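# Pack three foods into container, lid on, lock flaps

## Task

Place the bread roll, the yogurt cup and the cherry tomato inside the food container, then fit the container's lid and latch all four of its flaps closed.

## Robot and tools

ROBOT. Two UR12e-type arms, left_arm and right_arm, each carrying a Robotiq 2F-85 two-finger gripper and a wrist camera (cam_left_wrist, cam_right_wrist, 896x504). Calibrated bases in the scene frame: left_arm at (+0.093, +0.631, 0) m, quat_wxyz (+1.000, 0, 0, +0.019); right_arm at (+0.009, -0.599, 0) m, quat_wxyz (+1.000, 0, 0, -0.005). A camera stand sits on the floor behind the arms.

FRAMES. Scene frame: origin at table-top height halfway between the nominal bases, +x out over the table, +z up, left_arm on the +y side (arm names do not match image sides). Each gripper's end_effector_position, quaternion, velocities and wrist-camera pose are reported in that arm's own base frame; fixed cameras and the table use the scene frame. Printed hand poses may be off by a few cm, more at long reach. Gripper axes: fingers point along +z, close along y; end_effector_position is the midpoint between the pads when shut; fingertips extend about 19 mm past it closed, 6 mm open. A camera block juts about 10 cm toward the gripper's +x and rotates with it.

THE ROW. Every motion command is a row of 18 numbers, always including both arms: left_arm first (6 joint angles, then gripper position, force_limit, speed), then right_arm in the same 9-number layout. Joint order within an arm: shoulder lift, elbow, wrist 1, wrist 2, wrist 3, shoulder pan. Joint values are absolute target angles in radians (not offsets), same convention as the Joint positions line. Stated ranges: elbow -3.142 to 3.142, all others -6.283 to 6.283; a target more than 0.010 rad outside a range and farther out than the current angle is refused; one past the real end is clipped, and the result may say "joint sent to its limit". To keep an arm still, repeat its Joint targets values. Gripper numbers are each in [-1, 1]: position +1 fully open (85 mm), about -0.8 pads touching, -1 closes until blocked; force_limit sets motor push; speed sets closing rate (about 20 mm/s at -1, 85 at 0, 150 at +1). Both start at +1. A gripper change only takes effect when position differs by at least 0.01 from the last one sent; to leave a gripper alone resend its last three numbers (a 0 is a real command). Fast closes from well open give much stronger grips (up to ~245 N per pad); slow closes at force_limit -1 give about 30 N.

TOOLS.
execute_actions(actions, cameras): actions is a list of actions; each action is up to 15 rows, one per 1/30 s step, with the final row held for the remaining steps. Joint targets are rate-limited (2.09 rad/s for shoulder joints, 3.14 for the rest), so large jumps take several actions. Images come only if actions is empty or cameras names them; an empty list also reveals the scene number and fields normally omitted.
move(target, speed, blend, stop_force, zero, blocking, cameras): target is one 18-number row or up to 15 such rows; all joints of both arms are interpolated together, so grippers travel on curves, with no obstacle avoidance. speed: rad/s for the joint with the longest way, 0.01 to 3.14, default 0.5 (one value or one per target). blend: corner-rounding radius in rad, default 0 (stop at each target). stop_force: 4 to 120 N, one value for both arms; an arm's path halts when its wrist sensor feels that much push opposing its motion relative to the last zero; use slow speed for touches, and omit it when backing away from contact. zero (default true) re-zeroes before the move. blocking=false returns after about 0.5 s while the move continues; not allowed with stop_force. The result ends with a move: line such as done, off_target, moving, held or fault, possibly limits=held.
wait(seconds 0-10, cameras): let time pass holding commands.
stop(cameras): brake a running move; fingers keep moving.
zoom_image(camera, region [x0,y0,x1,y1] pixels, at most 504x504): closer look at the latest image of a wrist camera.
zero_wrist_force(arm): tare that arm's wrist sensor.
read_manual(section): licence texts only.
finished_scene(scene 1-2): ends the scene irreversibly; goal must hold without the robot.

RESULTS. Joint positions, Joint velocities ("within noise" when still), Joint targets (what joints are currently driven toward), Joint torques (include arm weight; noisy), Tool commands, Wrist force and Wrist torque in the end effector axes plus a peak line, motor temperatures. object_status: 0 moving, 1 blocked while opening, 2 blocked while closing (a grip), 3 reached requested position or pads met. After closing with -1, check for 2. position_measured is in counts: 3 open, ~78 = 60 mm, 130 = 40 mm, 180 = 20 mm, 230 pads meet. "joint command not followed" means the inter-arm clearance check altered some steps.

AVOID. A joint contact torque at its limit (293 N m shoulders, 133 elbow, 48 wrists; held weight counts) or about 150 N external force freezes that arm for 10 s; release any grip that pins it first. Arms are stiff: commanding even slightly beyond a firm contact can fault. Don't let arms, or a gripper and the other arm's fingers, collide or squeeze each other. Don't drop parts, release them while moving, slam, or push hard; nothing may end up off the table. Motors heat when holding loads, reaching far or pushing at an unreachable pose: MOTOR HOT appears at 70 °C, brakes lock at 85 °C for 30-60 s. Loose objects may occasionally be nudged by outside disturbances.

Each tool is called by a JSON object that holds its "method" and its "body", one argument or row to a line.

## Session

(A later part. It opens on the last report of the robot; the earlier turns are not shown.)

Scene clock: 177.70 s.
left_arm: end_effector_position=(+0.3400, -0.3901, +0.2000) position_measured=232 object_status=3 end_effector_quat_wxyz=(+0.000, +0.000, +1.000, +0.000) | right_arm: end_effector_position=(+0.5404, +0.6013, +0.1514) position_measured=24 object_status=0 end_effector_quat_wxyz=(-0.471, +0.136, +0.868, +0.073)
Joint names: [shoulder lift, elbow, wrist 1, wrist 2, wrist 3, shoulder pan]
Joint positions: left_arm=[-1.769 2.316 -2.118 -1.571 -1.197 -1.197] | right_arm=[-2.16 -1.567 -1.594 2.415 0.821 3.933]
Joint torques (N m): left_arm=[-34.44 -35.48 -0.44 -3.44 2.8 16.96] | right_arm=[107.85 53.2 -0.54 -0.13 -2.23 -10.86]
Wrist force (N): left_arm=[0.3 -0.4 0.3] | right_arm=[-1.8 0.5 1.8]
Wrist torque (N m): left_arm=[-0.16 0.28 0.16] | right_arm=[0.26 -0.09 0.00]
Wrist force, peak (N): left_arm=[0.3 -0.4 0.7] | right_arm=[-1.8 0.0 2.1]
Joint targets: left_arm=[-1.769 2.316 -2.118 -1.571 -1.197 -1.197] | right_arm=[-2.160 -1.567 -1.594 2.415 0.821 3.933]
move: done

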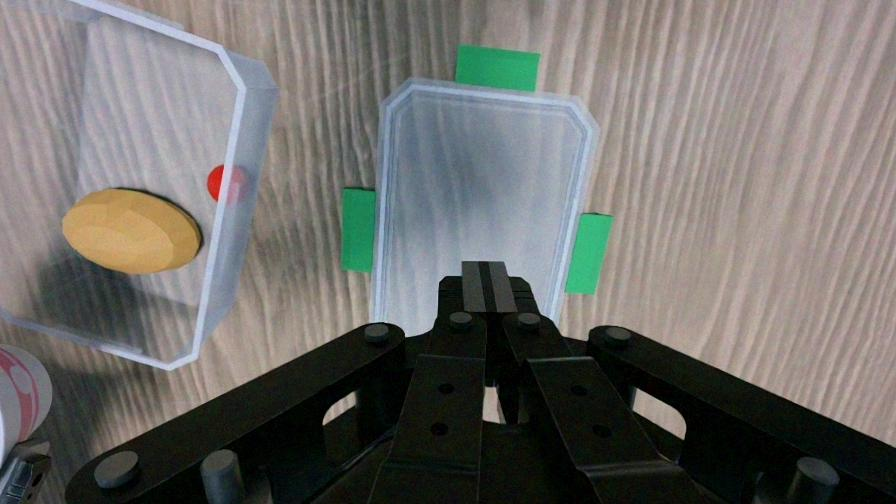

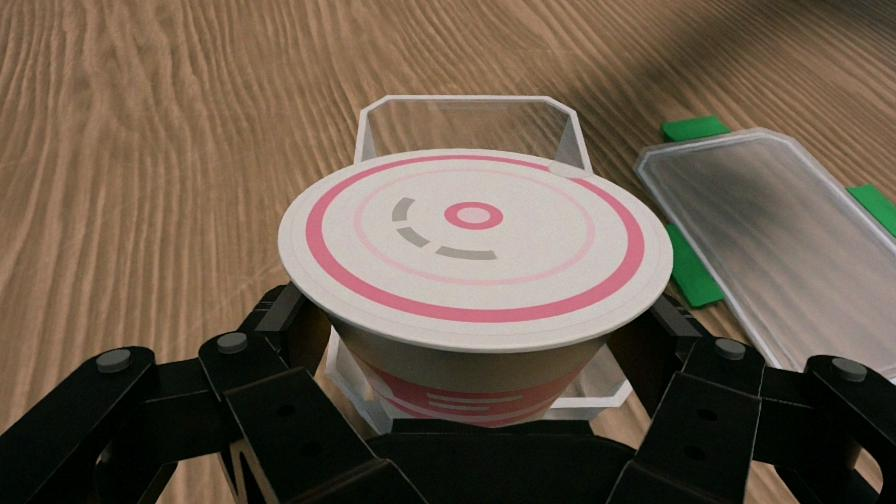

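{"method": "move", "body": {
  "target": [
    [-1.7689,2.3164,-2.1183,-1.571,-1.197,-1.197,-1,0,0,-2.0059,-1.7503,-1.4059,2.4912,1.0262,4.0838,-1,-0.9,-1],
    [-1.7689,2.3164,-2.1183,-1.571,-1.197,-1.197,-1,0,0,-2.0356,-1.7687,-1.3578,2.4912,1.0262,4.0838,-1,-0.9,-1]
  ],
  "speed": 0.3,
  "cameras": ["cam_left_wrist","cam_right_wrist"]
}}

Scene clock: 180.50 s.
left_arm: end_effector_position=(+0.3400, -0.3901, +0.2000) position_measured=232 object_status=3 end_effector_quat_wxyz=(+0.000, +0.000, +1.000, +0.000) | right_arm: end_effector_position=(+0.4040, +0.6439, +0.1699) position_measured=24 object_status=2 end_effector_quat_wxyz=(-0.471, +0.136, +0.868, +0.073)
Joint names: [shoulder lift, elbow, wrist 1, wrist 2, wrist 3, shoulder pan]
Joint positions: left_arm=[-1.769 2.316 -2.118 -1.571 -1.197 -1.197] | right_arm=[-2.035 -1.769 -1.358 2.491 1.026 4.084]
Joint torques (N m): left_arm=[-27.87 -35.2 -0.08 -3.62 2.81 15.41] | right_arm=[70.57 31.63 6.44 4.13 2.13 18.24]
Wrist force (N): left_arm=[0.1 -0.1 0.2] | right_arm=[-1.4 -0.4 1.6]
Wrist torque (N m): left_arm=[-0.12 0.31 0.16] | right_arm=[0.03 -0.19 -0.05]
Wrist force, peak (N): left_arm=[0.6 -0.5 0.6] | right_arm=[-3.0 -0.5 2.8]
Joint targets: left_arm=[-1.769 2.316 -2.118 -1.571 -1.197 -1.197] | right_arm=[-2.036 -1.769 -1.358 2.491 1.026 4.084]
move: done

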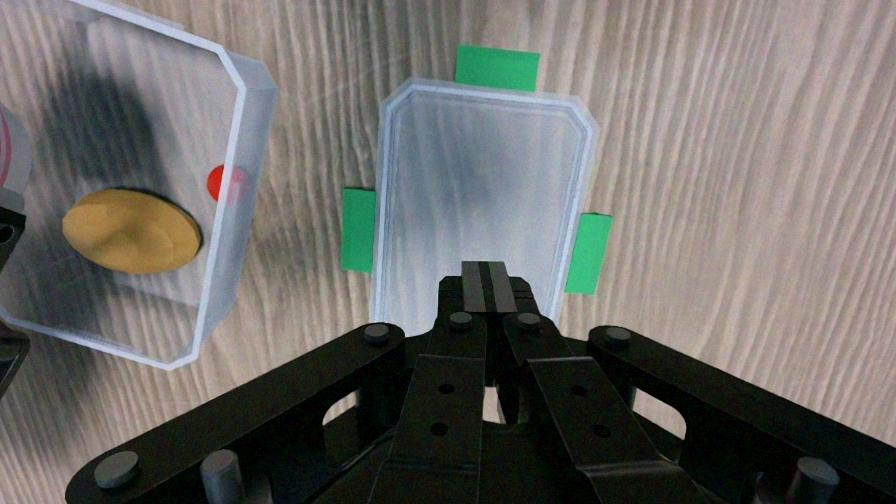

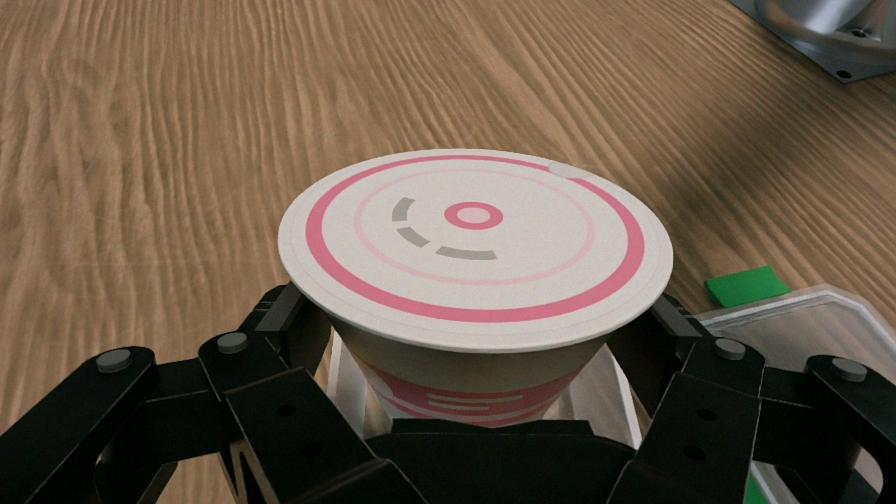

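{"method": "move", "body": {
  "target": [
    [-1.7689,2.3164,-2.1183,-1.571,-1.197,-1.197,-1,0,0,-2.163,-1.812,-1.187,2.491,1.026,4.084,-1,-0.9,-1],
    [-1.7689,2.3164,-2.1183,-1.571,-1.197,-1.197,-1,0,0,-2.1759,-1.817,-1.1692,2.4912,1.0262,4.0838,-1,-0.9,-1]
  ],
  "speed": [0.1,0.03],
  "stop_force": 8,
  "cameras": ["cam_left_wrist","cam_right_wrist"]
}}

Scene clock: 183.77 s.
left_arm: end_effector_position=(+0.3400, -0.3901, +0.2000) position_measured=232 object_status=3 end_effector_quat_wxyz=(+0.000, +0.000, +1.000, +0.000) | right_arm: end_effector_position=(+0.4045, +0.6447, +0.0574) position_measured=24 object_status=2 end_effector_quat_wxyz=(-0.471, +0.135, +0.869, +0.073)
Joint names: [shoulder lift, elbow, wrist 1, wrist 2, wrist 3, shoulder pan]
Joint positions: left_arm=[-1.769 2.316 -2.118 -1.571 -1.197 -1.197] | right_arm=[-2.165 -1.813 -1.184 2.491 1.026 4.084]
Joint torques (N m): left_arm=[-30.37 -35.02 -0.02 -3.59 2.58 15.39] | right_arm=[99.68 43.02 0.77 -0.61 -1.36 14.59]
Wrist force (N): left_arm=[0.3 -0.4 0.2] | right_arm=[1.5 -0.1 0.5]
Wrist torque (N m): left_arm=[-0.17 0.29 0.16] | right_arm=[0.01 -0.24 0.10]
Wrist force, peak (N): left_arm=[0.2 -0.4 0.6] | right_arm=[16.4 0.0 -10.1]
Joint targets: left_arm=[-1.769 2.316 -2.118 -1.571 -1.197 -1.197] | right_arm=[-2.165 -1.813 -1.184 2.491 1.026 4.084]
move: contact (right_arm); path passed 1 of 2 targets; right_arm: the wrist 1 is farthest, 0.015 rad from its target

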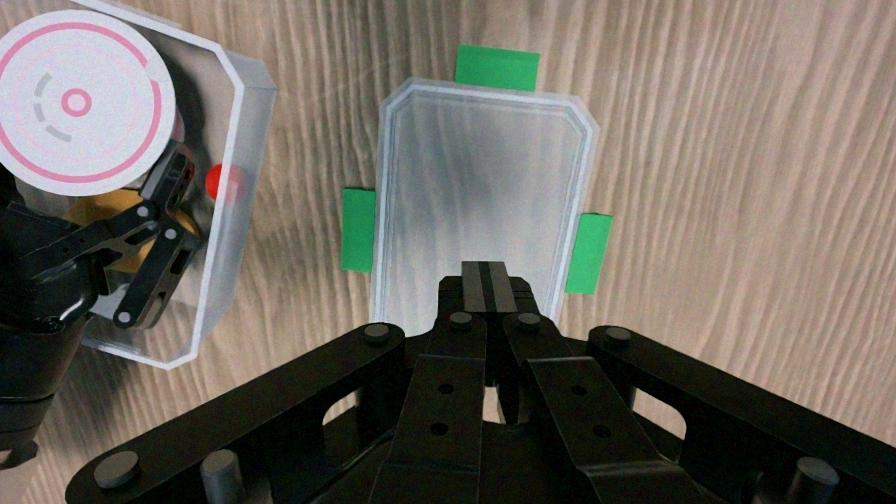

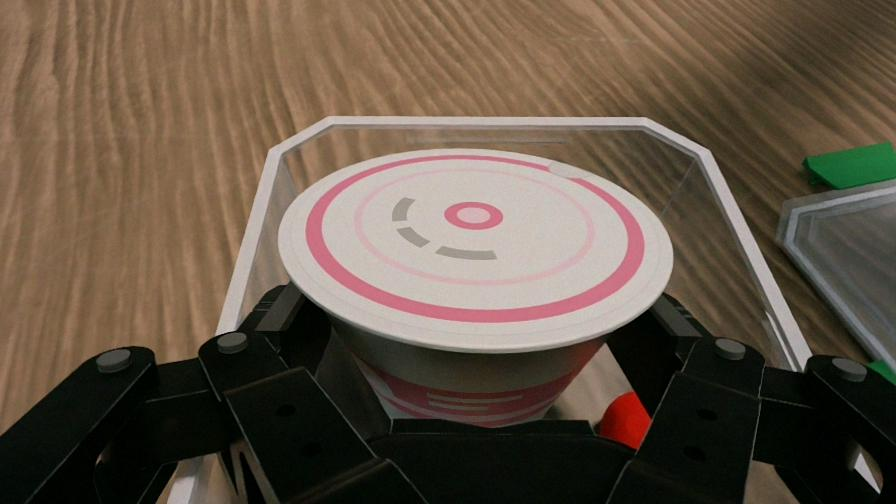

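{"method": "move", "body": {
  "target": [
    [-1.7689,2.3164,-2.1183,-1.571,-1.197,-1.197,-1,0,0,-2.165,-1.813,-1.184,2.491,1.026,4.084,1,-0.9,-1],
    [-1.7689,2.3164,-2.1183,-1.571,-1.197,-1.197,-1,0,0,-2.1759,-1.817,-1.1692,2.4912,1.0262,4.0838,1,-0.9,-1]
  ],
  "speed": 0.03,
  "cameras": ["cam_left_wrist","cam_right_wrist"]
}}

Scene clock: 185.37 s.
left_arm: end_effector_position=(+0.3400, -0.3901, +0.2000) position_measured=232 object_status=3 end_effector_quat_wxyz=(+0.000, +0.000, +1.000, +0.000) | right_arm: end_effector_position=(+0.4045, +0.6455, +0.0569) position_measured=3 object_status=3 end_effector_quat_wxyz=(-0.472, +0.136, +0.868, +0.074)
Joint names: [shoulder lift, elbow, wrist 1, wrist 2, wrist 3, shoulder pan]
Joint positions: left_arm=[-1.769 2.316 -2.118 -1.571 -1.197 -1.197] | right_arm=[-2.167 -1.812 -1.183 2.493 1.027 4.084]
Joint torques (N m): left_arm=[-31.38 -33.93 -0.04 -3.9 2.28 15.48] | right_arm=[86.49 35.33 4.66 1.95 -0.34 1.3]
Wrist force (N): left_arm=[0.0 -0.1 0.1] | right_arm=[-0.9 -0.8 0.9]
Wrist torque (N m): left_arm=[-0.11 0.34 0.16] | right_arm=[-0.10 -0.07 -0.07]
Wrist force, peak (N): left_arm=[0.5 -0.6 0.3] | right_arm=[103.4 -4.4 -73.4]
Joint targets: left_arm=[-1.769 2.316 -2.118 -1.571 -1.197 -1.197] | right_arm=[-2.167 -1.812 -1.183 2.493 1.027 4.084]
Tool commands: left_gripper/position=-1.0 left_gripper/force_limit=+0.0 left_gripper/speed=+0.0 right_gripper/position=+1.0 right_gripper/force_limit=-0.898039 right_gripper/speed=-1.0
FORCE FAULT: contact force on the right arm reached its limit, and that arm stopped. The contact can be on any part of that arm, not only on its tool. That arm's remaining commands of this call were not run. That arm is still stopped at the end of this call. That arm stays stopped for about 10 more seconds. Until then a move that you send moves the other arm only, and its call returns only when the move has ended. Once the stop has ended, the next robot result says so. If the stop ends while you think or write, that arm runs what you send next. While its stop runs, that arm takes no new command, but its gripper still runs the gripper command that each later call begins with. Until it ends, the stop uses up actions while you think or wait. An arm that is not stopped still takes commands.
move: fault (right_arm); path passed 1 of 2 targets; right_arm: the wrist 1 is farthest, 0.014 rad from its target

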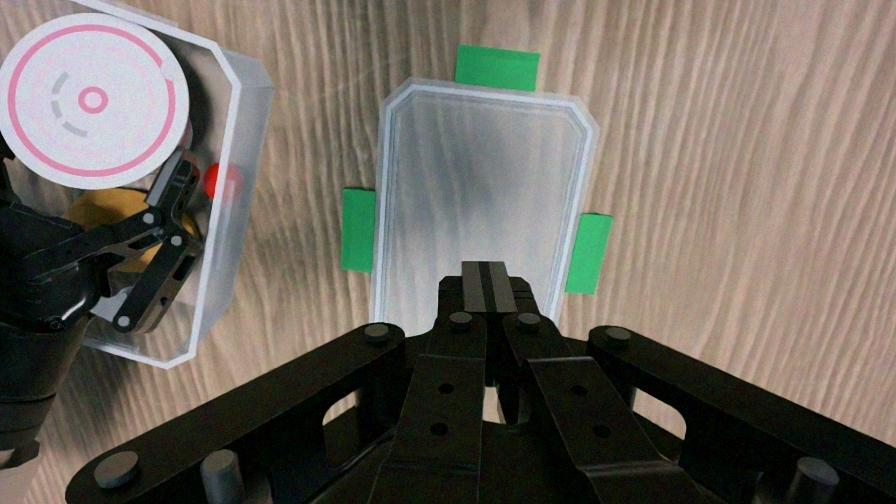

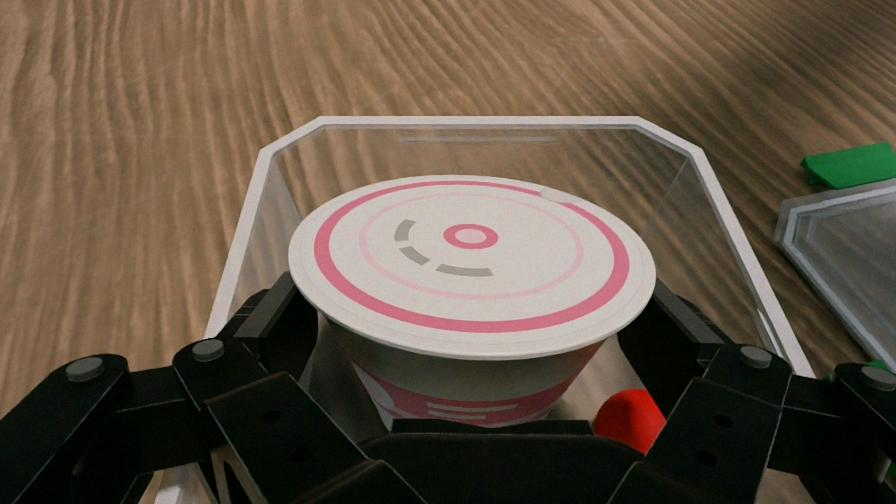

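{"method": "wait", "body": {
  "seconds": 10
}}

{"method": "move", "body": {
  "target": [
    [-1.7689,2.3164,-2.1183,-1.571,-1.197,-1.197,-1,0,0,-2.153,-1.7004,-1.396,2.4545,0.9152,4.0055,1,-0.9,-1],
    [-1.7689,2.3164,-2.1183,-1.571,-1.197,-1.197,-1,0,0,-2.1598,-1.5667,-1.5942,2.4155,0.8215,3.933,1,-0.9,-1]
  ],
  "speed": 0.06,
  "blend": 0.02,
  "cameras": ["cam_left_wrist","cam_right_wrist"]
}}

Scene clock: 195.83 s.
left_arm: end_effector_position=(+0.3400, -0.3901, +0.2000) position_measured=232 object_status=3 end_effector_quat_wxyz=(+0.000, +0.000, +1.000, +0.000) | right_arm: end_effector_position=(+0.4045, +0.6455, +0.0569) position_measured=3 object_status=3 end_effector_quat_wxyz=(-0.472, +0.136, +0.868, +0.074)
Joint names: [shoulder lift, elbow, wrist 1, wrist 2, wrist 3, shoulder pan]
Joint positions: left_arm=[-1.769 2.316 -2.118 -1.571 -1.197 -1.197] | right_arm=[-2.167 -1.812 -1.183 2.493 1.027 4.084]
Joint torques (N m): left_arm=[-30.79 -34.92 -0.24 -3.45 2.75 16.94] | right_arm=[86.29 34.01 4.46 2.21 -0.38 4.61]
Wrist force (N): left_arm=[0.3 -0.5 0.3] | right_arm=[-1.4 -0.6 1.8]
Wrist torque (N m): left_arm=[-0.18 0.29 0.16] | right_arm=[-0.04 0.04 -0.06]
Wrist force, peak (N): left_arm=[0.8 -0.3 0.1] | right_arm=[-2.5 -0.5 3.0]
Joint targets: left_arm=[-1.769 2.316 -2.118 -1.571 -1.197 -1.197] | right_arm=[-2.167 -1.812 -1.183 2.493 1.027 4.084]
Tool commands: left_gripper/position=-1.0 left_gripper/force_limit=+0.0 left_gripper/speed=+0.0 right_gripper/position=+1.0 right_gripper/force_limit=-0.898039 right_gripper/speed=-1.0
FORCE FAULT, CONTINUED: the right arm's stop, for the force fault that an earlier result reported, is over. The rest of the stop counts as 20 of the actions that you can send in this scene. During its stop the right arm's controller moved it back a little. That arm's target is now where it stood when the stop ended, not its last command. That arm accepts commands again.
wait: 10.00 s; at rest from the start

Scene clock: 203.03 s.
left_arm: end_effector_position=(+0.3400, -0.3901, +0.2000) position_measured=232 object_status=3 end_effector_quat_wxyz=(+0.000, +0.000, +1.000, +0.000) | right_arm: end_effector_position=(+0.5404, +0.6013, +0.1514) position_measured=3 object_status=3 end_effector_quat_wxyz=(-0.471, +0.136, +0.868, +0.073)
Joint names: [shoulder lift, elbow, wrist 1, wrist 2, wrist 3, shoulder pan]
Joint positions: left_arm=[-1.769 2.316 -2.118 -1.571 -1.197 -1.197] | right_arm=[-2.16 -1.567 -1.594 2.416 0.822 3.933]
Joint torques (N m): left_arm=[-32.94 -34.32 -0.48 -3.43 2.08 13.83] | right_arm=[84.86 51.74 0.61 -0.65 -2.49 -14.57]
Wrist force (N): left_arm=[0.1 -0.3 0.6] | right_arm=[-0.8 -0.5 1.8]
Wrist torque (N m): left_arm=[-0.15 0.32 0.16] | right_arm=[0.10 -0.03 0.00]
Wrist force, peak (N): left_arm=[0.2 -0.4 0.8] | right_arm=[-1.3 -1.0 3.1]
Joint targets: left_arm=[-1.769 2.316 -2.118 -1.571 -1.197 -1.197] | right_arm=[-2.160 -1.567 -1.594 2.415 0.822 3.933]
move: done

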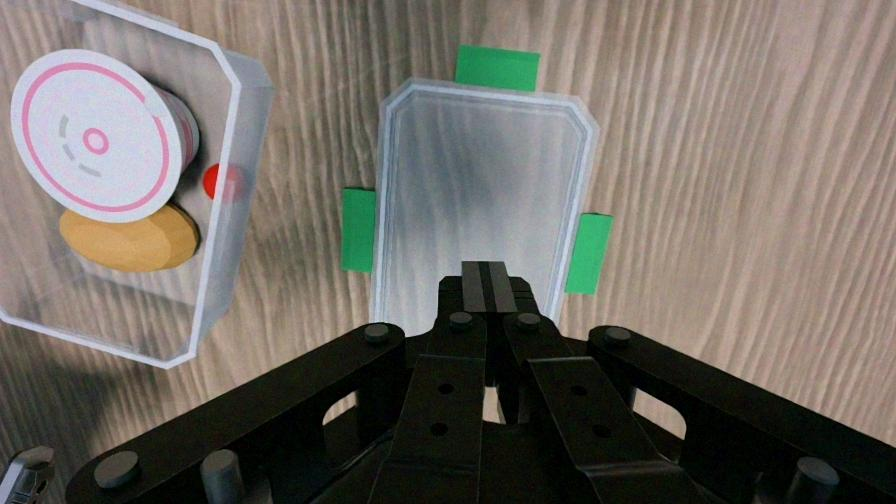

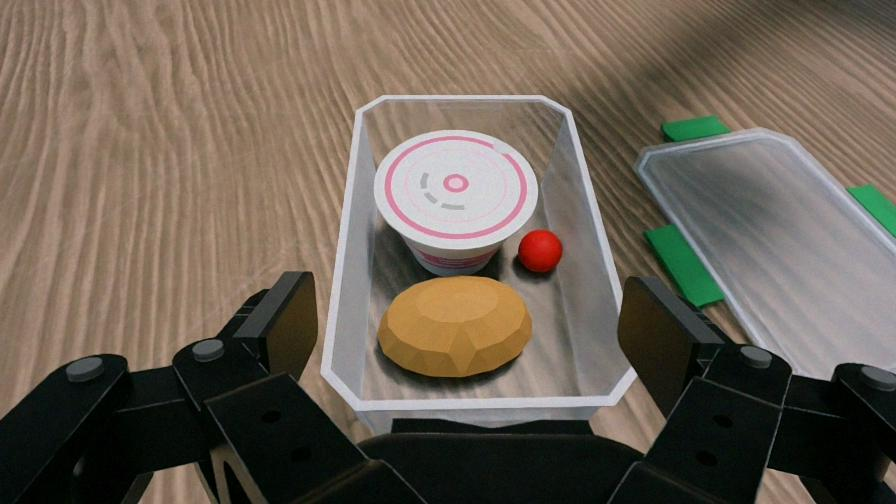

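{"method": "zoom_image", "body": {
  "camera": "cam_left_wrist",
  "region": [320, 20, 640, 340]
}}

{"method": "zoom_image", "body": {
  "camera": "cam_right_wrist",
  "region": [600, 80, 896, 376]
}}

Scaled by 1.575 from the camera's 896x504 image, which has a finer 1280x720 frame.

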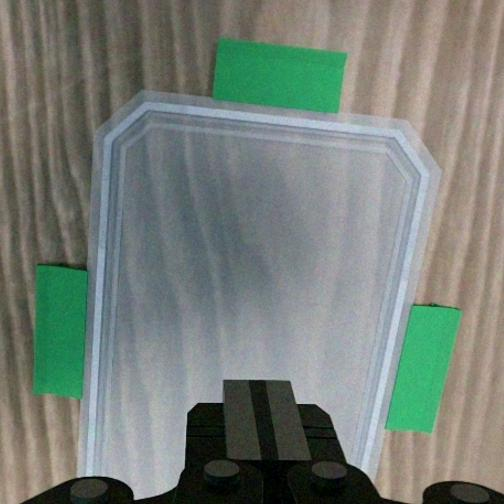

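Scaled by 1.703 from the camera's 896x504 image, which has a finer 1280x720 frame.

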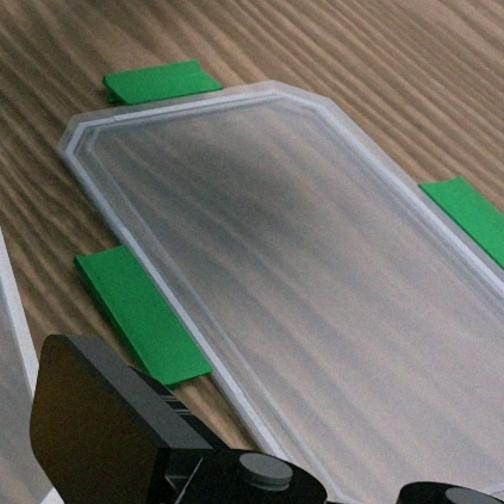

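{"method": "move", "body": {
  "target": [
    [-1.9067,2.0388,-1.7029,-1.571,-0.9,-0.8522,-1,0,0,-1.96,-1.5667,-1.794,2.4155,0.8215,3.933,1,-0.9,-1],
    [-1.6006,2.397,-2.0719,-2.9625,-1.2706,-0.3039,-1,0,0,-1.2842,-2.0056,-1.4226,1.571,1.3106,4.4522,1,0,0],
    [-1.126,2.489,-2.6385,-2.9625,-1.2706,-0.3039,-1,0,0,-1.2842,-2.0056,-1.4226,1.571,1.3106,4.4522,1,0,0]
  ],
  "speed": 0.5,
  "cameras": ["cam_left_wrist","cam_right_wrist"]
}}

{"method": "wait", "body": {
  "seconds": 0,
  "cameras": ["cam_left_wrist"]
}}

Scene clock: 211.03 s.
left_arm: end_effector_position=(+0.4280, -0.2445, +0.0913) position_measured=232 object_status=3 end_effector_quat_wxyz=(-0.529, -0.436, +0.628, -0.368) | right_arm: end_effector_position=(+0.2999, +0.4499, +0.4001) position_measured=3 object_status=3 end_effector_quat_wxyz=(+0.000, +0.000, +1.000, +0.000)
Joint names: [shoulder lift, elbow, wrist 1, wrist 2, wrist 3, shoulder pan]
Joint positions: left_arm=[-1.126 2.489 -2.638 -2.963 -1.271 -0.304] | right_arm=[-1.284 -2.006 -1.423 1.571 1.311 4.452]
Joint torques (N m): left_arm=[-34.44 -5.38 -7.67 -3.09 -3.11 -0.6] | right_arm=[39.75 41.84 7.77 -1.69 2.12 19.05]
Wrist force (N): left_arm=[-0.5 -0.7 -0.3] | right_arm=[-0.7 -0.9 0.3]
Wrist torque (N m): left_arm=[0.12 -0.10 0.21] | right_arm=[0.00 0.15 -0.34]
Wrist force, peak (N): left_arm=[1.7 -1.3 2.8] | right_arm=[-2.2 0.1 2.4]
Joint targets: left_arm=[-1.126 2.489 -2.639 -2.963 -1.271 -0.304] | right_arm=[-1.284 -2.006 -1.423 1.571 1.311 4.452]
move: done

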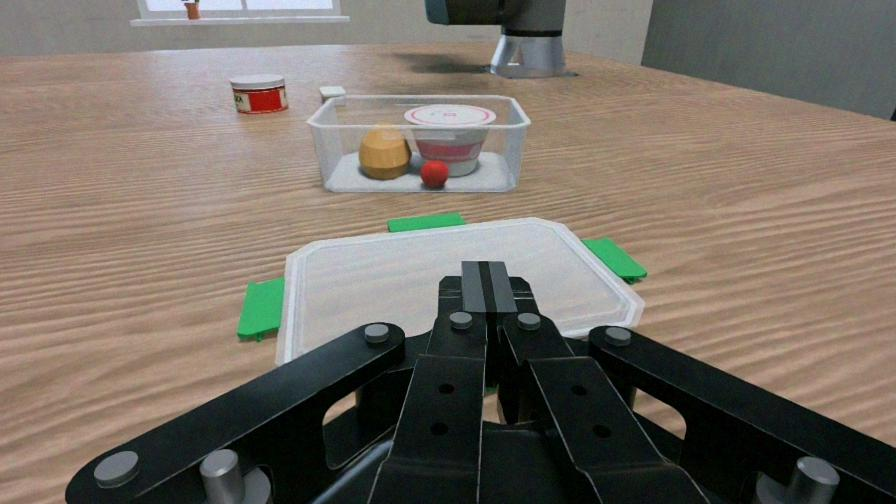

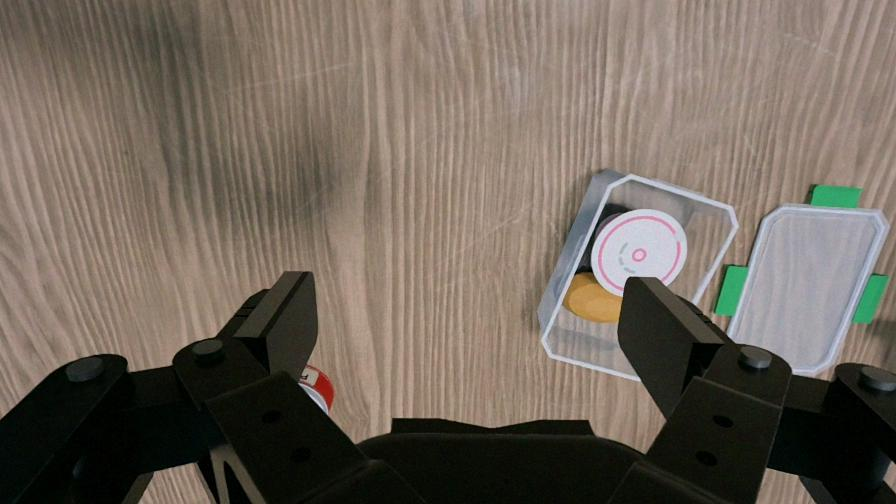

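Scene clock: 211.03 s.
left_arm: end_effector_position=(+0.4280, -0.2445, +0.0913) position_measured=232 object_status=3 end_effector_quat_wxyz=(-0.529, -0.436, +0.628, -0.368) | right_arm: end_effector_position=(+0.2999, +0.4499, +0.4001) position_measured=3 object_status=3 end_effector_quat_wxyz=(+0.000, +0.000, +1.000, +0.000)
Joint names: [shoulder lift, elbow, wrist 1, wrist 2, wrist 3, shoulder pan]
Joint positions: left_arm=[-1.126 2.489 -2.638 -2.963 -1.271 -0.304] | right_arm=[-1.284 -2.006 -1.423 1.571 1.311 4.452]
Joint torques (N m): left_arm=[-34.44 -5.38 -7.67 -3.09 -3.11 -0.6] | right_arm=[39.75 41.84 7.77 -1.69 2.12 19.05]
Wrist force (N): left_arm=[-0.5 -0.7 -0.3] | right_arm=[-0.7 -0.9 0.3]
Wrist torque (N m): left_arm=[0.12 -0.10 0.21] | right_arm=[0.00 0.15 -0.34]
Wrist force, peak (N): left_arm=[-0.5 -0.7 -0.3] | right_arm=[-0.7 -0.9 0.3]
Joint targets: left_arm=[-1.126 2.489 -2.639 -2.963 -1.271 -0.304] | right_arm=[-1.284 -2.006 -1.423 1.571 1.311 4.452]
Tool commands: left_gripper/position=-1.0 left_gripper/force_limit=+0.0 left_gripper/speed=+0.0 right_gripper/position=+1.0 right_gripper/force_limit=+0.0 right_gripper/speed=+0.0
Images, in order (width x height): cam_left_wrist 896x504.

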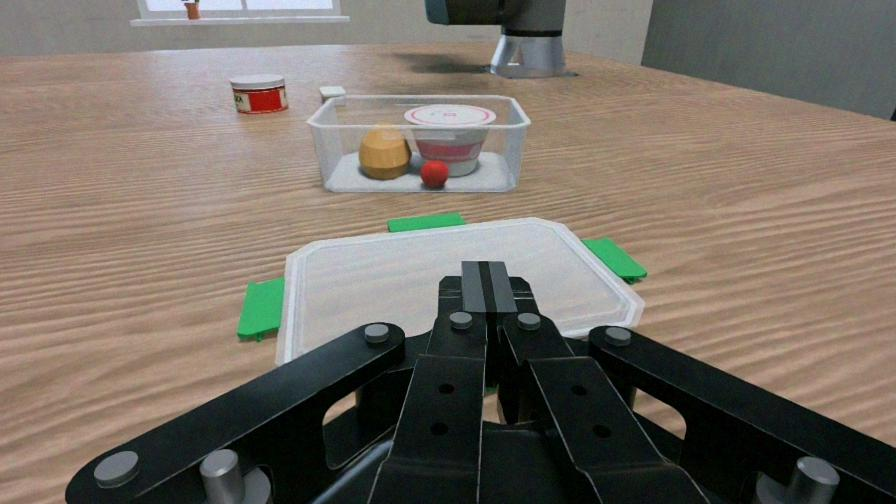

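{"method": "zoom_image", "body": {
  "camera": "cam_left_wrist",
  "region": [220, 180, 420, 380]
}}

{"method": "zoom_image", "body": {
  "camera": "cam_left_wrist",
  "region": [520, 200, 680, 360]
}}

Scaled by 2.520 from the camera's 896x504 image, which has a finer 1280x720 frame.

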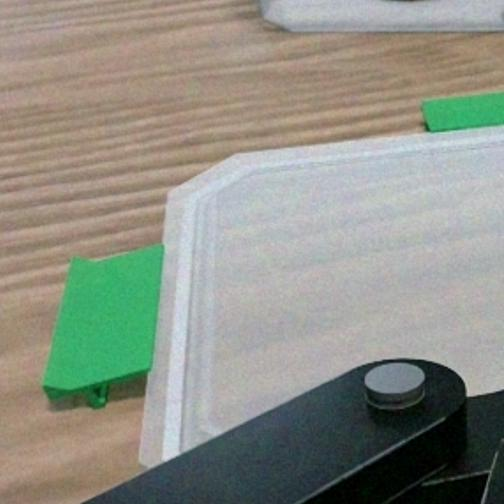

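Scaled by 3.150 from the camera's 896x504 image, which has a finer 1280x720 frame.

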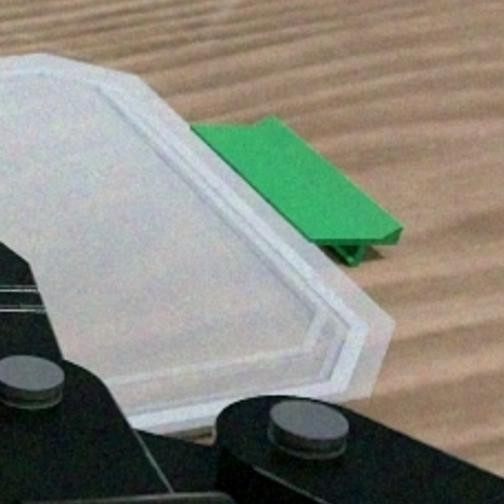

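{"method": "move", "body": {
  "target": [
    [-1.6006,2.397,-2.0719,-2.9625,-1.2706,-0.3039,-1,0,0,-1.2842,-2.0056,-1.4226,1.571,1.3106,4.4522,1,0,0],
    [-1.7413,2.1952,-2.0247,-1.571,-1.0777,-1.0777,-1,0,0,-1.2842,-2.0056,-1.4226,1.571,1.3106,4.4522,1,0,0]
  ],
  "speed": 0.5,
  "cameras": ["cam_left_wrist"]
}}

{"method": "zoom_image", "body": {
  "camera": "cam_left_wrist",
  "region": [290, 0, 640, 280]
}}

Scene clock: 216.83 s.
left_arm: end_effector_position=(+0.4040, -0.3840, +0.2500) position_measured=232 object_status=3 end_effector_quat_wxyz=(+0.000, +0.000, +1.000, +0.000) | right_arm: end_effector_position=(+0.2999, +0.4499, +0.4001) position_measured=3 object_status=3 end_effector_quat_wxyz=(+0.000, +0.000, +1.000, +0.000)
Joint names: [shoulder lift, elbow, wrist 1, wrist 2, wrist 3, shoulder pan]
Joint positions: left_arm=[-1.741 2.195 -2.025 -1.571 -1.078 -1.078] | right_arm=[-1.284 -2.006 -1.423 1.571 1.311 4.452]
Joint torques (N m): left_arm=[-37.06 -51.33 0.02 4.32 2.59 -16.05] | right_arm=[40.39 41.97 7.42 -1.88 1.07 19.56]
Wrist force (N): left_arm=[0.1 -0.1 0.1] | right_arm=[-1.2 -0.3 0.7]
Wrist torque (N m): left_arm=[-0.12 0.30 0.15] | right_arm=[0.09 0.23 -0.34]
Wrist force, peak (N): left_arm=[-2.4 0.1 0.5] | right_arm=[-1.5 -0.7 1.1]
Joint targets: left_arm=[-1.741 2.195 -2.025 -1.571 -1.078 -1.078] | right_arm=[-1.284 -2.006 -1.423 1.571 1.311 4.452]
move: done
Images, in order (width x height): cam_left_wrist 896x504.

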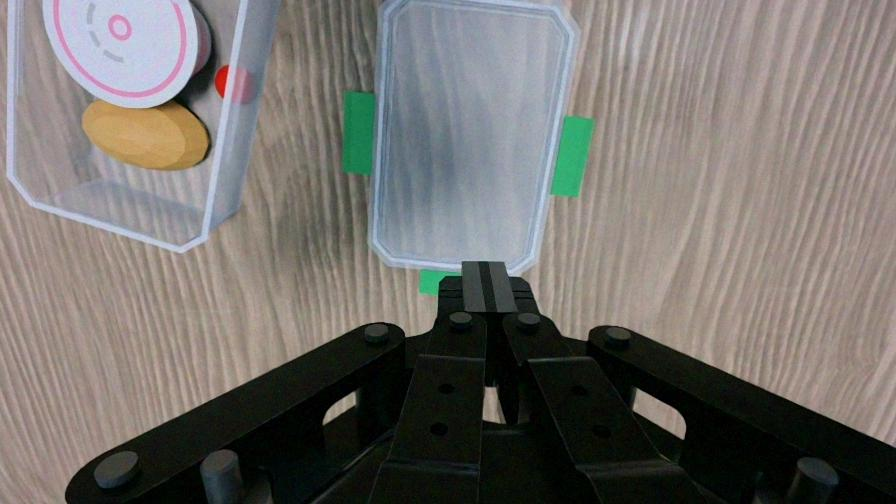

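Scaled by 1.440 from the camera's 896x504 image, which has a finer 1280x720 frame.

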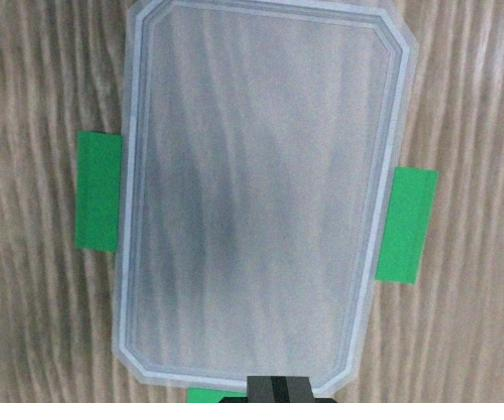

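{"method": "move", "body": {
  "target": [-1.4961,1.964,-2.0387,-1.571,-1.2709,-1.2709,-1,0,0,-1.2842,-2.0056,-1.4226,1.571,1.3106,4.4522,1,0,0],
  "speed": 0.5,
  "cameras": ["cam_left_wrist","cam_right_wrist"]
}}

{"method": "zoom_image", "body": {
  "camera": "cam_left_wrist",
  "region": [300, 0, 640, 280]
}}

{"method": "zoom_image", "body": {
  "camera": "cam_right_wrist",
  "region": [530, 150, 896, 390]
}}

Scene clock: 218.60 s.
left_arm: end_effector_position=(+0.3660, -0.5940, +0.2500) position_measured=232 object_status=3 end_effector_quat_wxyz=(+0.000, +0.000, +1.000, +0.000) | right_arm: end_effector_position=(+0.2999, +0.4499, +0.4001) position_measured=3 object_status=3 end_effector_quat_wxyz=(+0.000, +0.000, +1.000, +0.000)
Joint names: [shoulder lift, elbow, wrist 1, wrist 2, wrist 3, shoulder pan]
Joint positions: left_arm=[-1.496 1.964 -2.039 -1.571 -1.271 -1.271] | right_arm=[-1.284 -2.006 -1.423 1.571 1.311 4.452]
Joint torques (N m): left_arm=[-34.93 -50.86 -7.59 -0.27 -3.44 -10.71] | right_arm=[41.76 40.3 7.63 -1.97 1.84 18.46]
Wrist force (N): left_arm=[0.0 0.4 0.3] | right_arm=[-1.1 -0.3 1.1]
Wrist torque (N m): left_arm=[-0.03 0.33 0.28] | right_arm=[0.09 0.23 -0.34]
Wrist force, peak (N): left_arm=[1.5 -4.3 0.7] | right_arm=[-1.4 -0.8 1.0]
Joint targets: left_arm=[-1.496 1.964 -2.039 -1.571 -1.271 -1.271] | right_arm=[-1.284 -2.006 -1.423 1.571 1.311 4.452]
move: done

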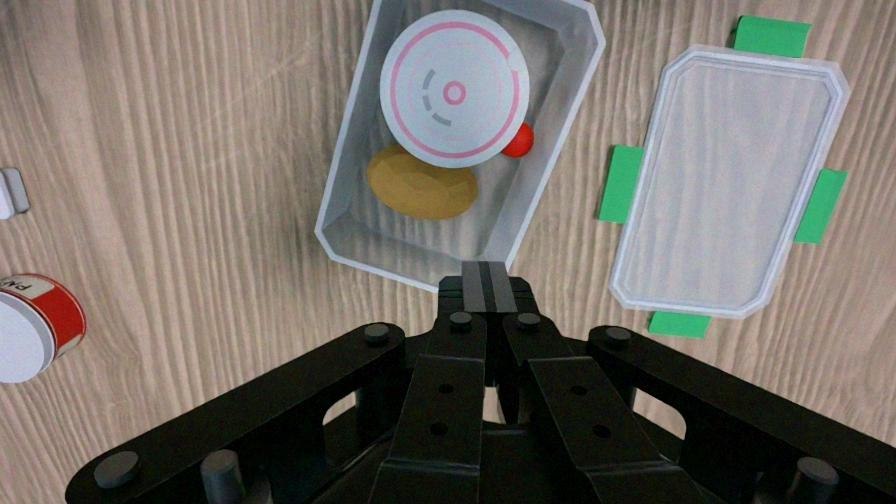

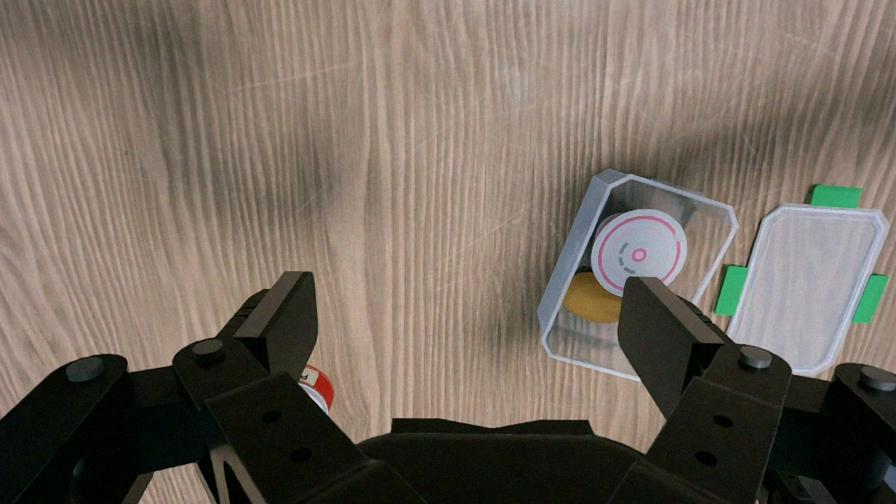

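Scaled by 1.482 from the camera's 896x504 image, which has a finer 1280x720 frame.

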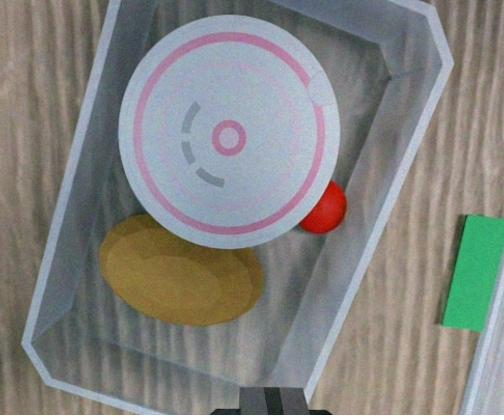

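Scaled by 1.377 from the camera's 896x504 image, which has a finer 1280x720 frame.

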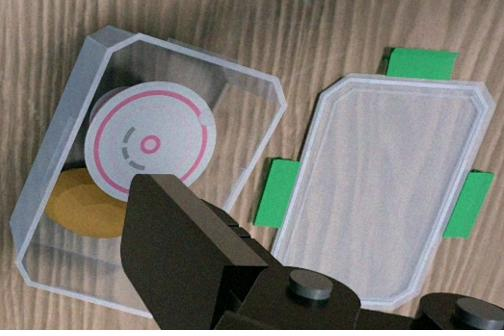

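{"method": "move", "body": {
  "target": [-1.7445,2.4265,-2.2528,-1.571,0.6832,-1.0026,1,-1,-1,-2.0736,-1.6076,-1.0312,1.571,-0.277,4.365,1,-1,-1],
  "speed": 0.6,
  "cameras": ["cam_left_wrist","cam_right_wrist"]
}}

Scene clock: 225.33 s.
left_arm: end_effector_position=(+0.3930, -0.2921, +0.1400) position_measured=3 object_status=0 end_effector_quat_wxyz=(+0.000, +0.747, +0.665, +0.000) | right_arm: end_effector_position=(+0.4719, +0.7921, +0.1400) position_measured=3 object_status=3 end_effector_quat_wxyz=(+0.000, +0.682, -0.732, +0.000)
Joint names: [shoulder lift, elbow, wrist 1, wrist 2, wrist 3, shoulder pan]
Joint positions: left_arm=[-1.744 2.427 -2.253 -1.571 0.683 -1.003] | right_arm=[-2.074 -1.608 -1.031 1.571 -0.277 4.365]
Joint torques (N m): left_arm=[-30.69 -31.4 -7.57 -3.35 2.54 14.13] | right_arm=[80.53 54.18 7.7 -1.43 -2.72 -12.25]
Wrist force (N): left_arm=[0.1 -0.4 0.2] | right_arm=[-1.7 -1.0 0.6]
Wrist torque (N m): left_arm=[-0.15 0.31 0.14] | right_arm=[0.04 0.33 -0.22]
Wrist force, peak (N): left_arm=[1.0 -0.4 0.9] | right_arm=[-2.6 -1.6 1.8]
Joint targets: left_arm=[-1.744 2.426 -2.253 -1.571 0.683 -1.003] | right_arm=[-2.074 -1.608 -1.031 1.571 -0.277 4.365]
move: done

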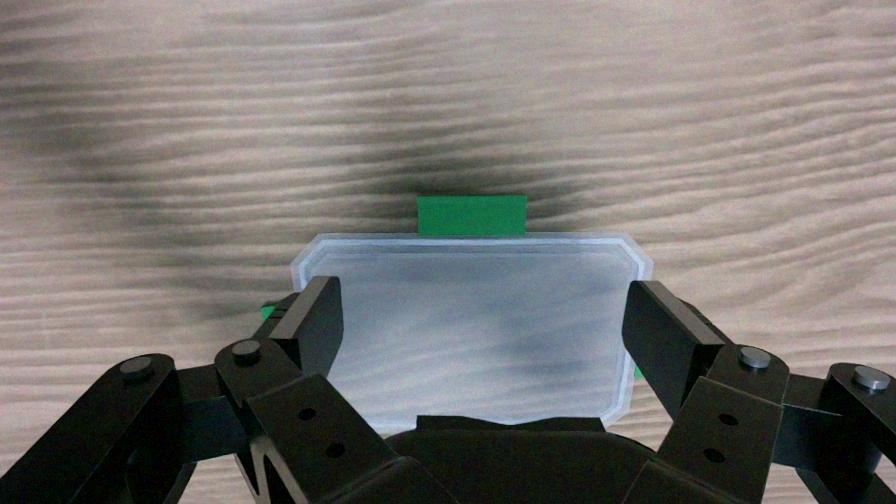

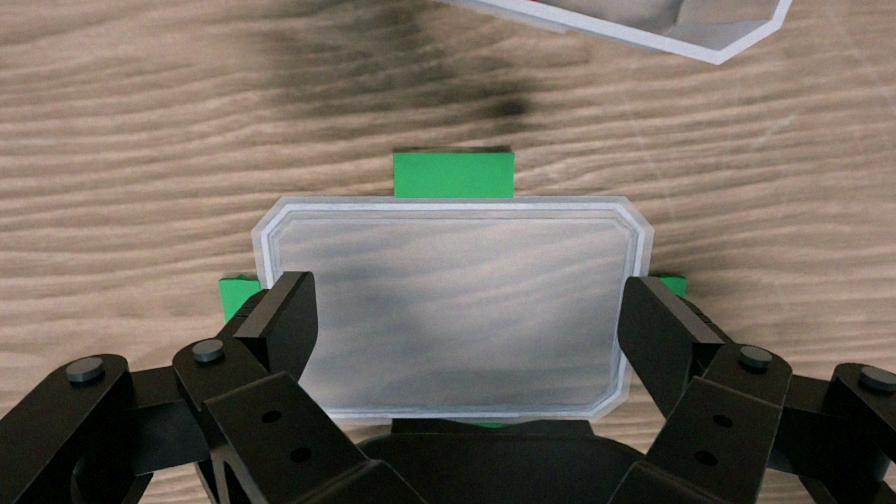

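{"method": "move", "body": {
  "target": [
    [-1.5363,2.4997,-2.5342,-1.571,0.6892,-0.9966,0.69,-1,-1,-2.1482,-1.6977,-0.8665,1.571,-0.2854,4.3568,0.69,-1,-1],
    [-1.4493,2.5216,-2.6431,-1.571,0.6892,-0.9966,0.69,-1,-1,-2.1856,-1.7102,-0.8166,1.571,-0.2854,4.3568,0.69,-1,-1]
  ],
  "speed": [0.12,0.04],
  "stop_force": 6,
  "cameras": ["cam_left_wrist","cam_right_wrist"]
}}

Scene clock: 232.07 s.
left_arm: end_effector_position=(+0.4003, -0.2982, +0.0177) position_measured=43 object_status=3 end_effector_quat_wxyz=(+0.000, +0.747, +0.665, +0.000) | right_arm: end_effector_position=(+0.4730, +0.7736, +0.0113) position_measured=43 object_status=3 end_effector_quat_wxyz=(+0.000, +0.682, -0.731, +0.000)
Joint names: [shoulder lift, elbow, wrist 1, wrist 2, wrist 3, shoulder pan]
Joint positions: left_arm=[-1.484 2.513 -2.599 -1.571 0.689 -0.997] | right_arm=[-2.18 -1.708 -0.825 1.571 -0.285 4.357]
Joint torques (N m): left_arm=[-37.45 -33.53 -0.16 -0.96 2.61 4.03] | right_arm=[103.87 43.28 2.63 -0.75 -1.43 -5.78]
Wrist force (N): left_arm=[0.4 -1.2 -3.4] | right_arm=[-1.7 -0.9 -0.1]
Wrist torque (N m): left_arm=[0.03 0.25 0.15] | right_arm=[0.10 0.29 -0.26]
Wrist force, peak (N): left_arm=[0.7 -1.3 -10.6] | right_arm=[2.8 0.7 -22.9]
Joint targets: left_arm=[-1.484 2.513 -2.599 -1.571 0.689 -0.997] | right_arm=[-2.180 -1.708 -0.824 1.571 -0.285 4.357]
move: contact (left_arm, right_arm); path passed 1 of 2 targets; left_arm: the wrist 1 is farthest, 0.044 rad from its target

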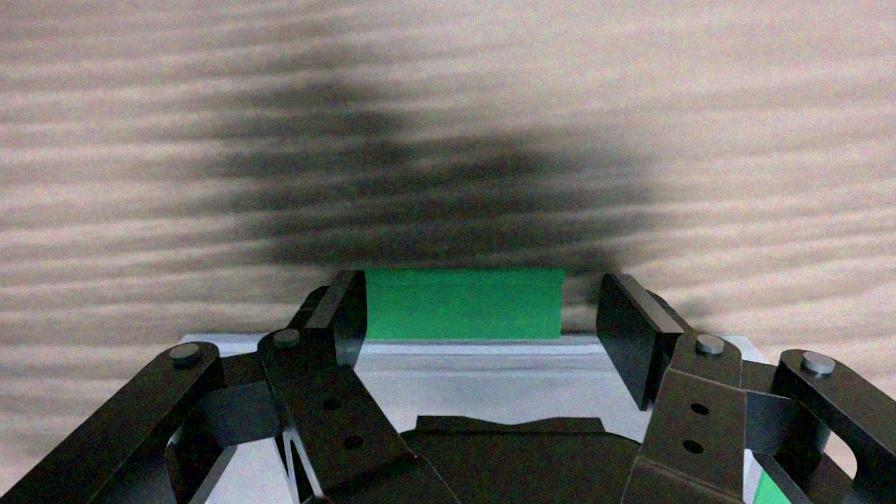

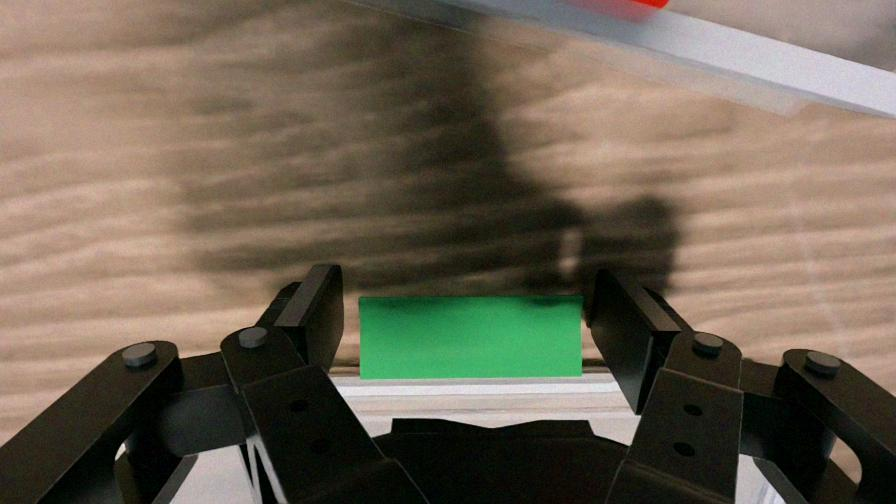

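{"method": "move", "body": {
  "target": [
    [-1.5363,2.4997,-2.5342,-1.571,0.6892,-0.9966,0.69,-1,-1,-2.1482,-1.6977,-0.8665,1.571,-0.2854,4.3568,0.69,-1,-1],
    [-1.5341,2.5125,-2.5492,-1.571,0.6851,-1.0007,0.69,-1,-1,-2.1621,-1.6848,-0.8655,1.571,-0.2813,4.3609,0.69,-1,-1]
  ],
  "speed": 0.1
}}

{"method": "move", "body": {
  "target": [-1.4494,2.5330,-2.6544,-1.571,0.6851,-1.0007,0.69,-1,-1,-2.1871,-1.6931,-0.8322,1.571,-0.2813,4.3609,0.69,-1,-1],
  "speed": 0.04,
  "stop_force": 6,
  "cameras": ["cam_left_wrist","cam_right_wrist"]
}}

Scene clock: 234.10 s.
left_arm: end_effector_position=(+0.3957, -0.2946, +0.0350) position_measured=43 object_status=3 end_effector_quat_wxyz=(+0.000, +0.747, +0.665, +0.000) | right_arm: end_effector_position=(+0.4722, +0.7817, +0.0350) position_measured=43 object_status=3 end_effector_quat_wxyz=(+0.000, +0.682, -0.731, +0.000)
Joint names: [shoulder lift, elbow, wrist 1, wrist 2, wrist 3, shoulder pan]
Joint positions: left_arm=[-1.534 2.512 -2.549 -1.571 0.685 -1.001] | right_arm=[-2.162 -1.685 -0.866 1.571 -0.281 4.361]
Joint torques (N m): left_arm=[-18.76 -22.7 -7.53 1.42 -2.98 -14.43] | right_arm=[81.59 48.97 7.93 -0.83 2 16.7]
Wrist force (N): left_arm=[0.2 -0.4 0.3] | right_arm=[-1.2 -1.2 1.3]
Wrist torque (N m): left_arm=[-0.13 0.26 0.26] | right_arm=[-0.03 0.27 -0.38]
Wrist force, peak (N): left_arm=[0.0 -0.9 -5.3] | right_arm=[-2.2 -0.7 1.3]
Joint targets: left_arm=[-1.534 2.512 -2.549 -1.571 0.685 -1.001] | right_arm=[-2.162 -1.685 -0.865 1.571 -0.281 4.361]
move: done

Scene clock: 237.53 s.
left_arm: end_effector_position=(+0.3959, -0.2949, +0.0101) position_measured=43 object_status=3 end_effector_quat_wxyz=(+0.000, +0.747, +0.665, +0.000) | right_arm: end_effector_position=(+0.4721, +0.7819, +0.0119) position_measured=43 object_status=3 end_effector_quat_wxyz=(+0.000, +0.682, -0.731, +0.000)
Joint names: [shoulder lift, elbow, wrist 1, wrist 2, wrist 3, shoulder pan]
Joint positions: left_arm=[-1.474 2.527 -2.623 -1.571 0.685 -1.001] | right_arm=[-2.187 -1.693 -0.832 1.571 -0.281 4.361]
Joint torques (N m): left_arm=[-39.56 -30.1 -2.92 3.59 -2.05 -12.95] | right_arm=[81.49 30.26 7.38 -0.85 1.88 19.27]
Wrist force (N): left_arm=[-0.1 -0.3 0.3] | right_arm=[-1.5 -1.0 1.3]
Wrist torque (N m): left_arm=[-0.11 0.31 0.28] | right_arm=[0.03 0.30 -0.37]
Wrist force, peak (N): left_arm=[9.9 -7.7 -70.3] | right_arm=[-2.0 -1.3 1.7]
Joint targets: left_arm=[-1.474 2.527 -2.624 -1.571 0.685 -1.001] | right_arm=[-2.187 -1.693 -0.832 1.571 -0.281 4.361]
move: contact (left_arm); left_arm: the wrist 1 is farthest, 0.031 rad from its target

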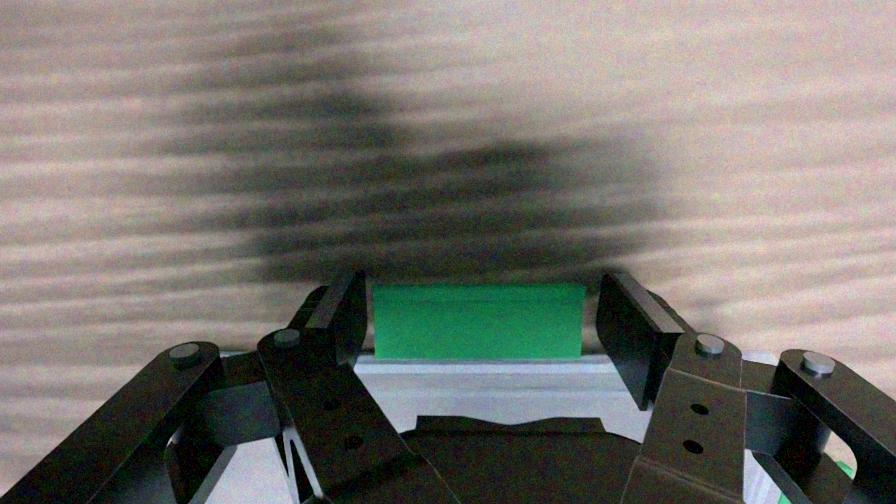

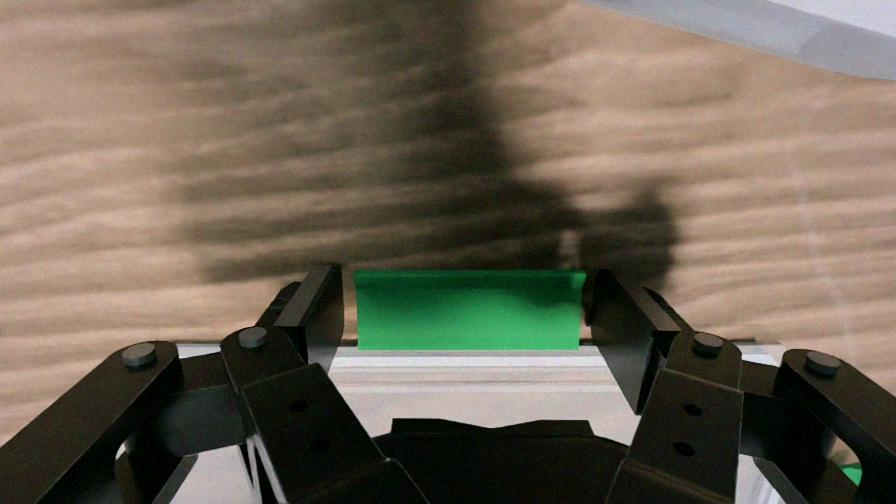

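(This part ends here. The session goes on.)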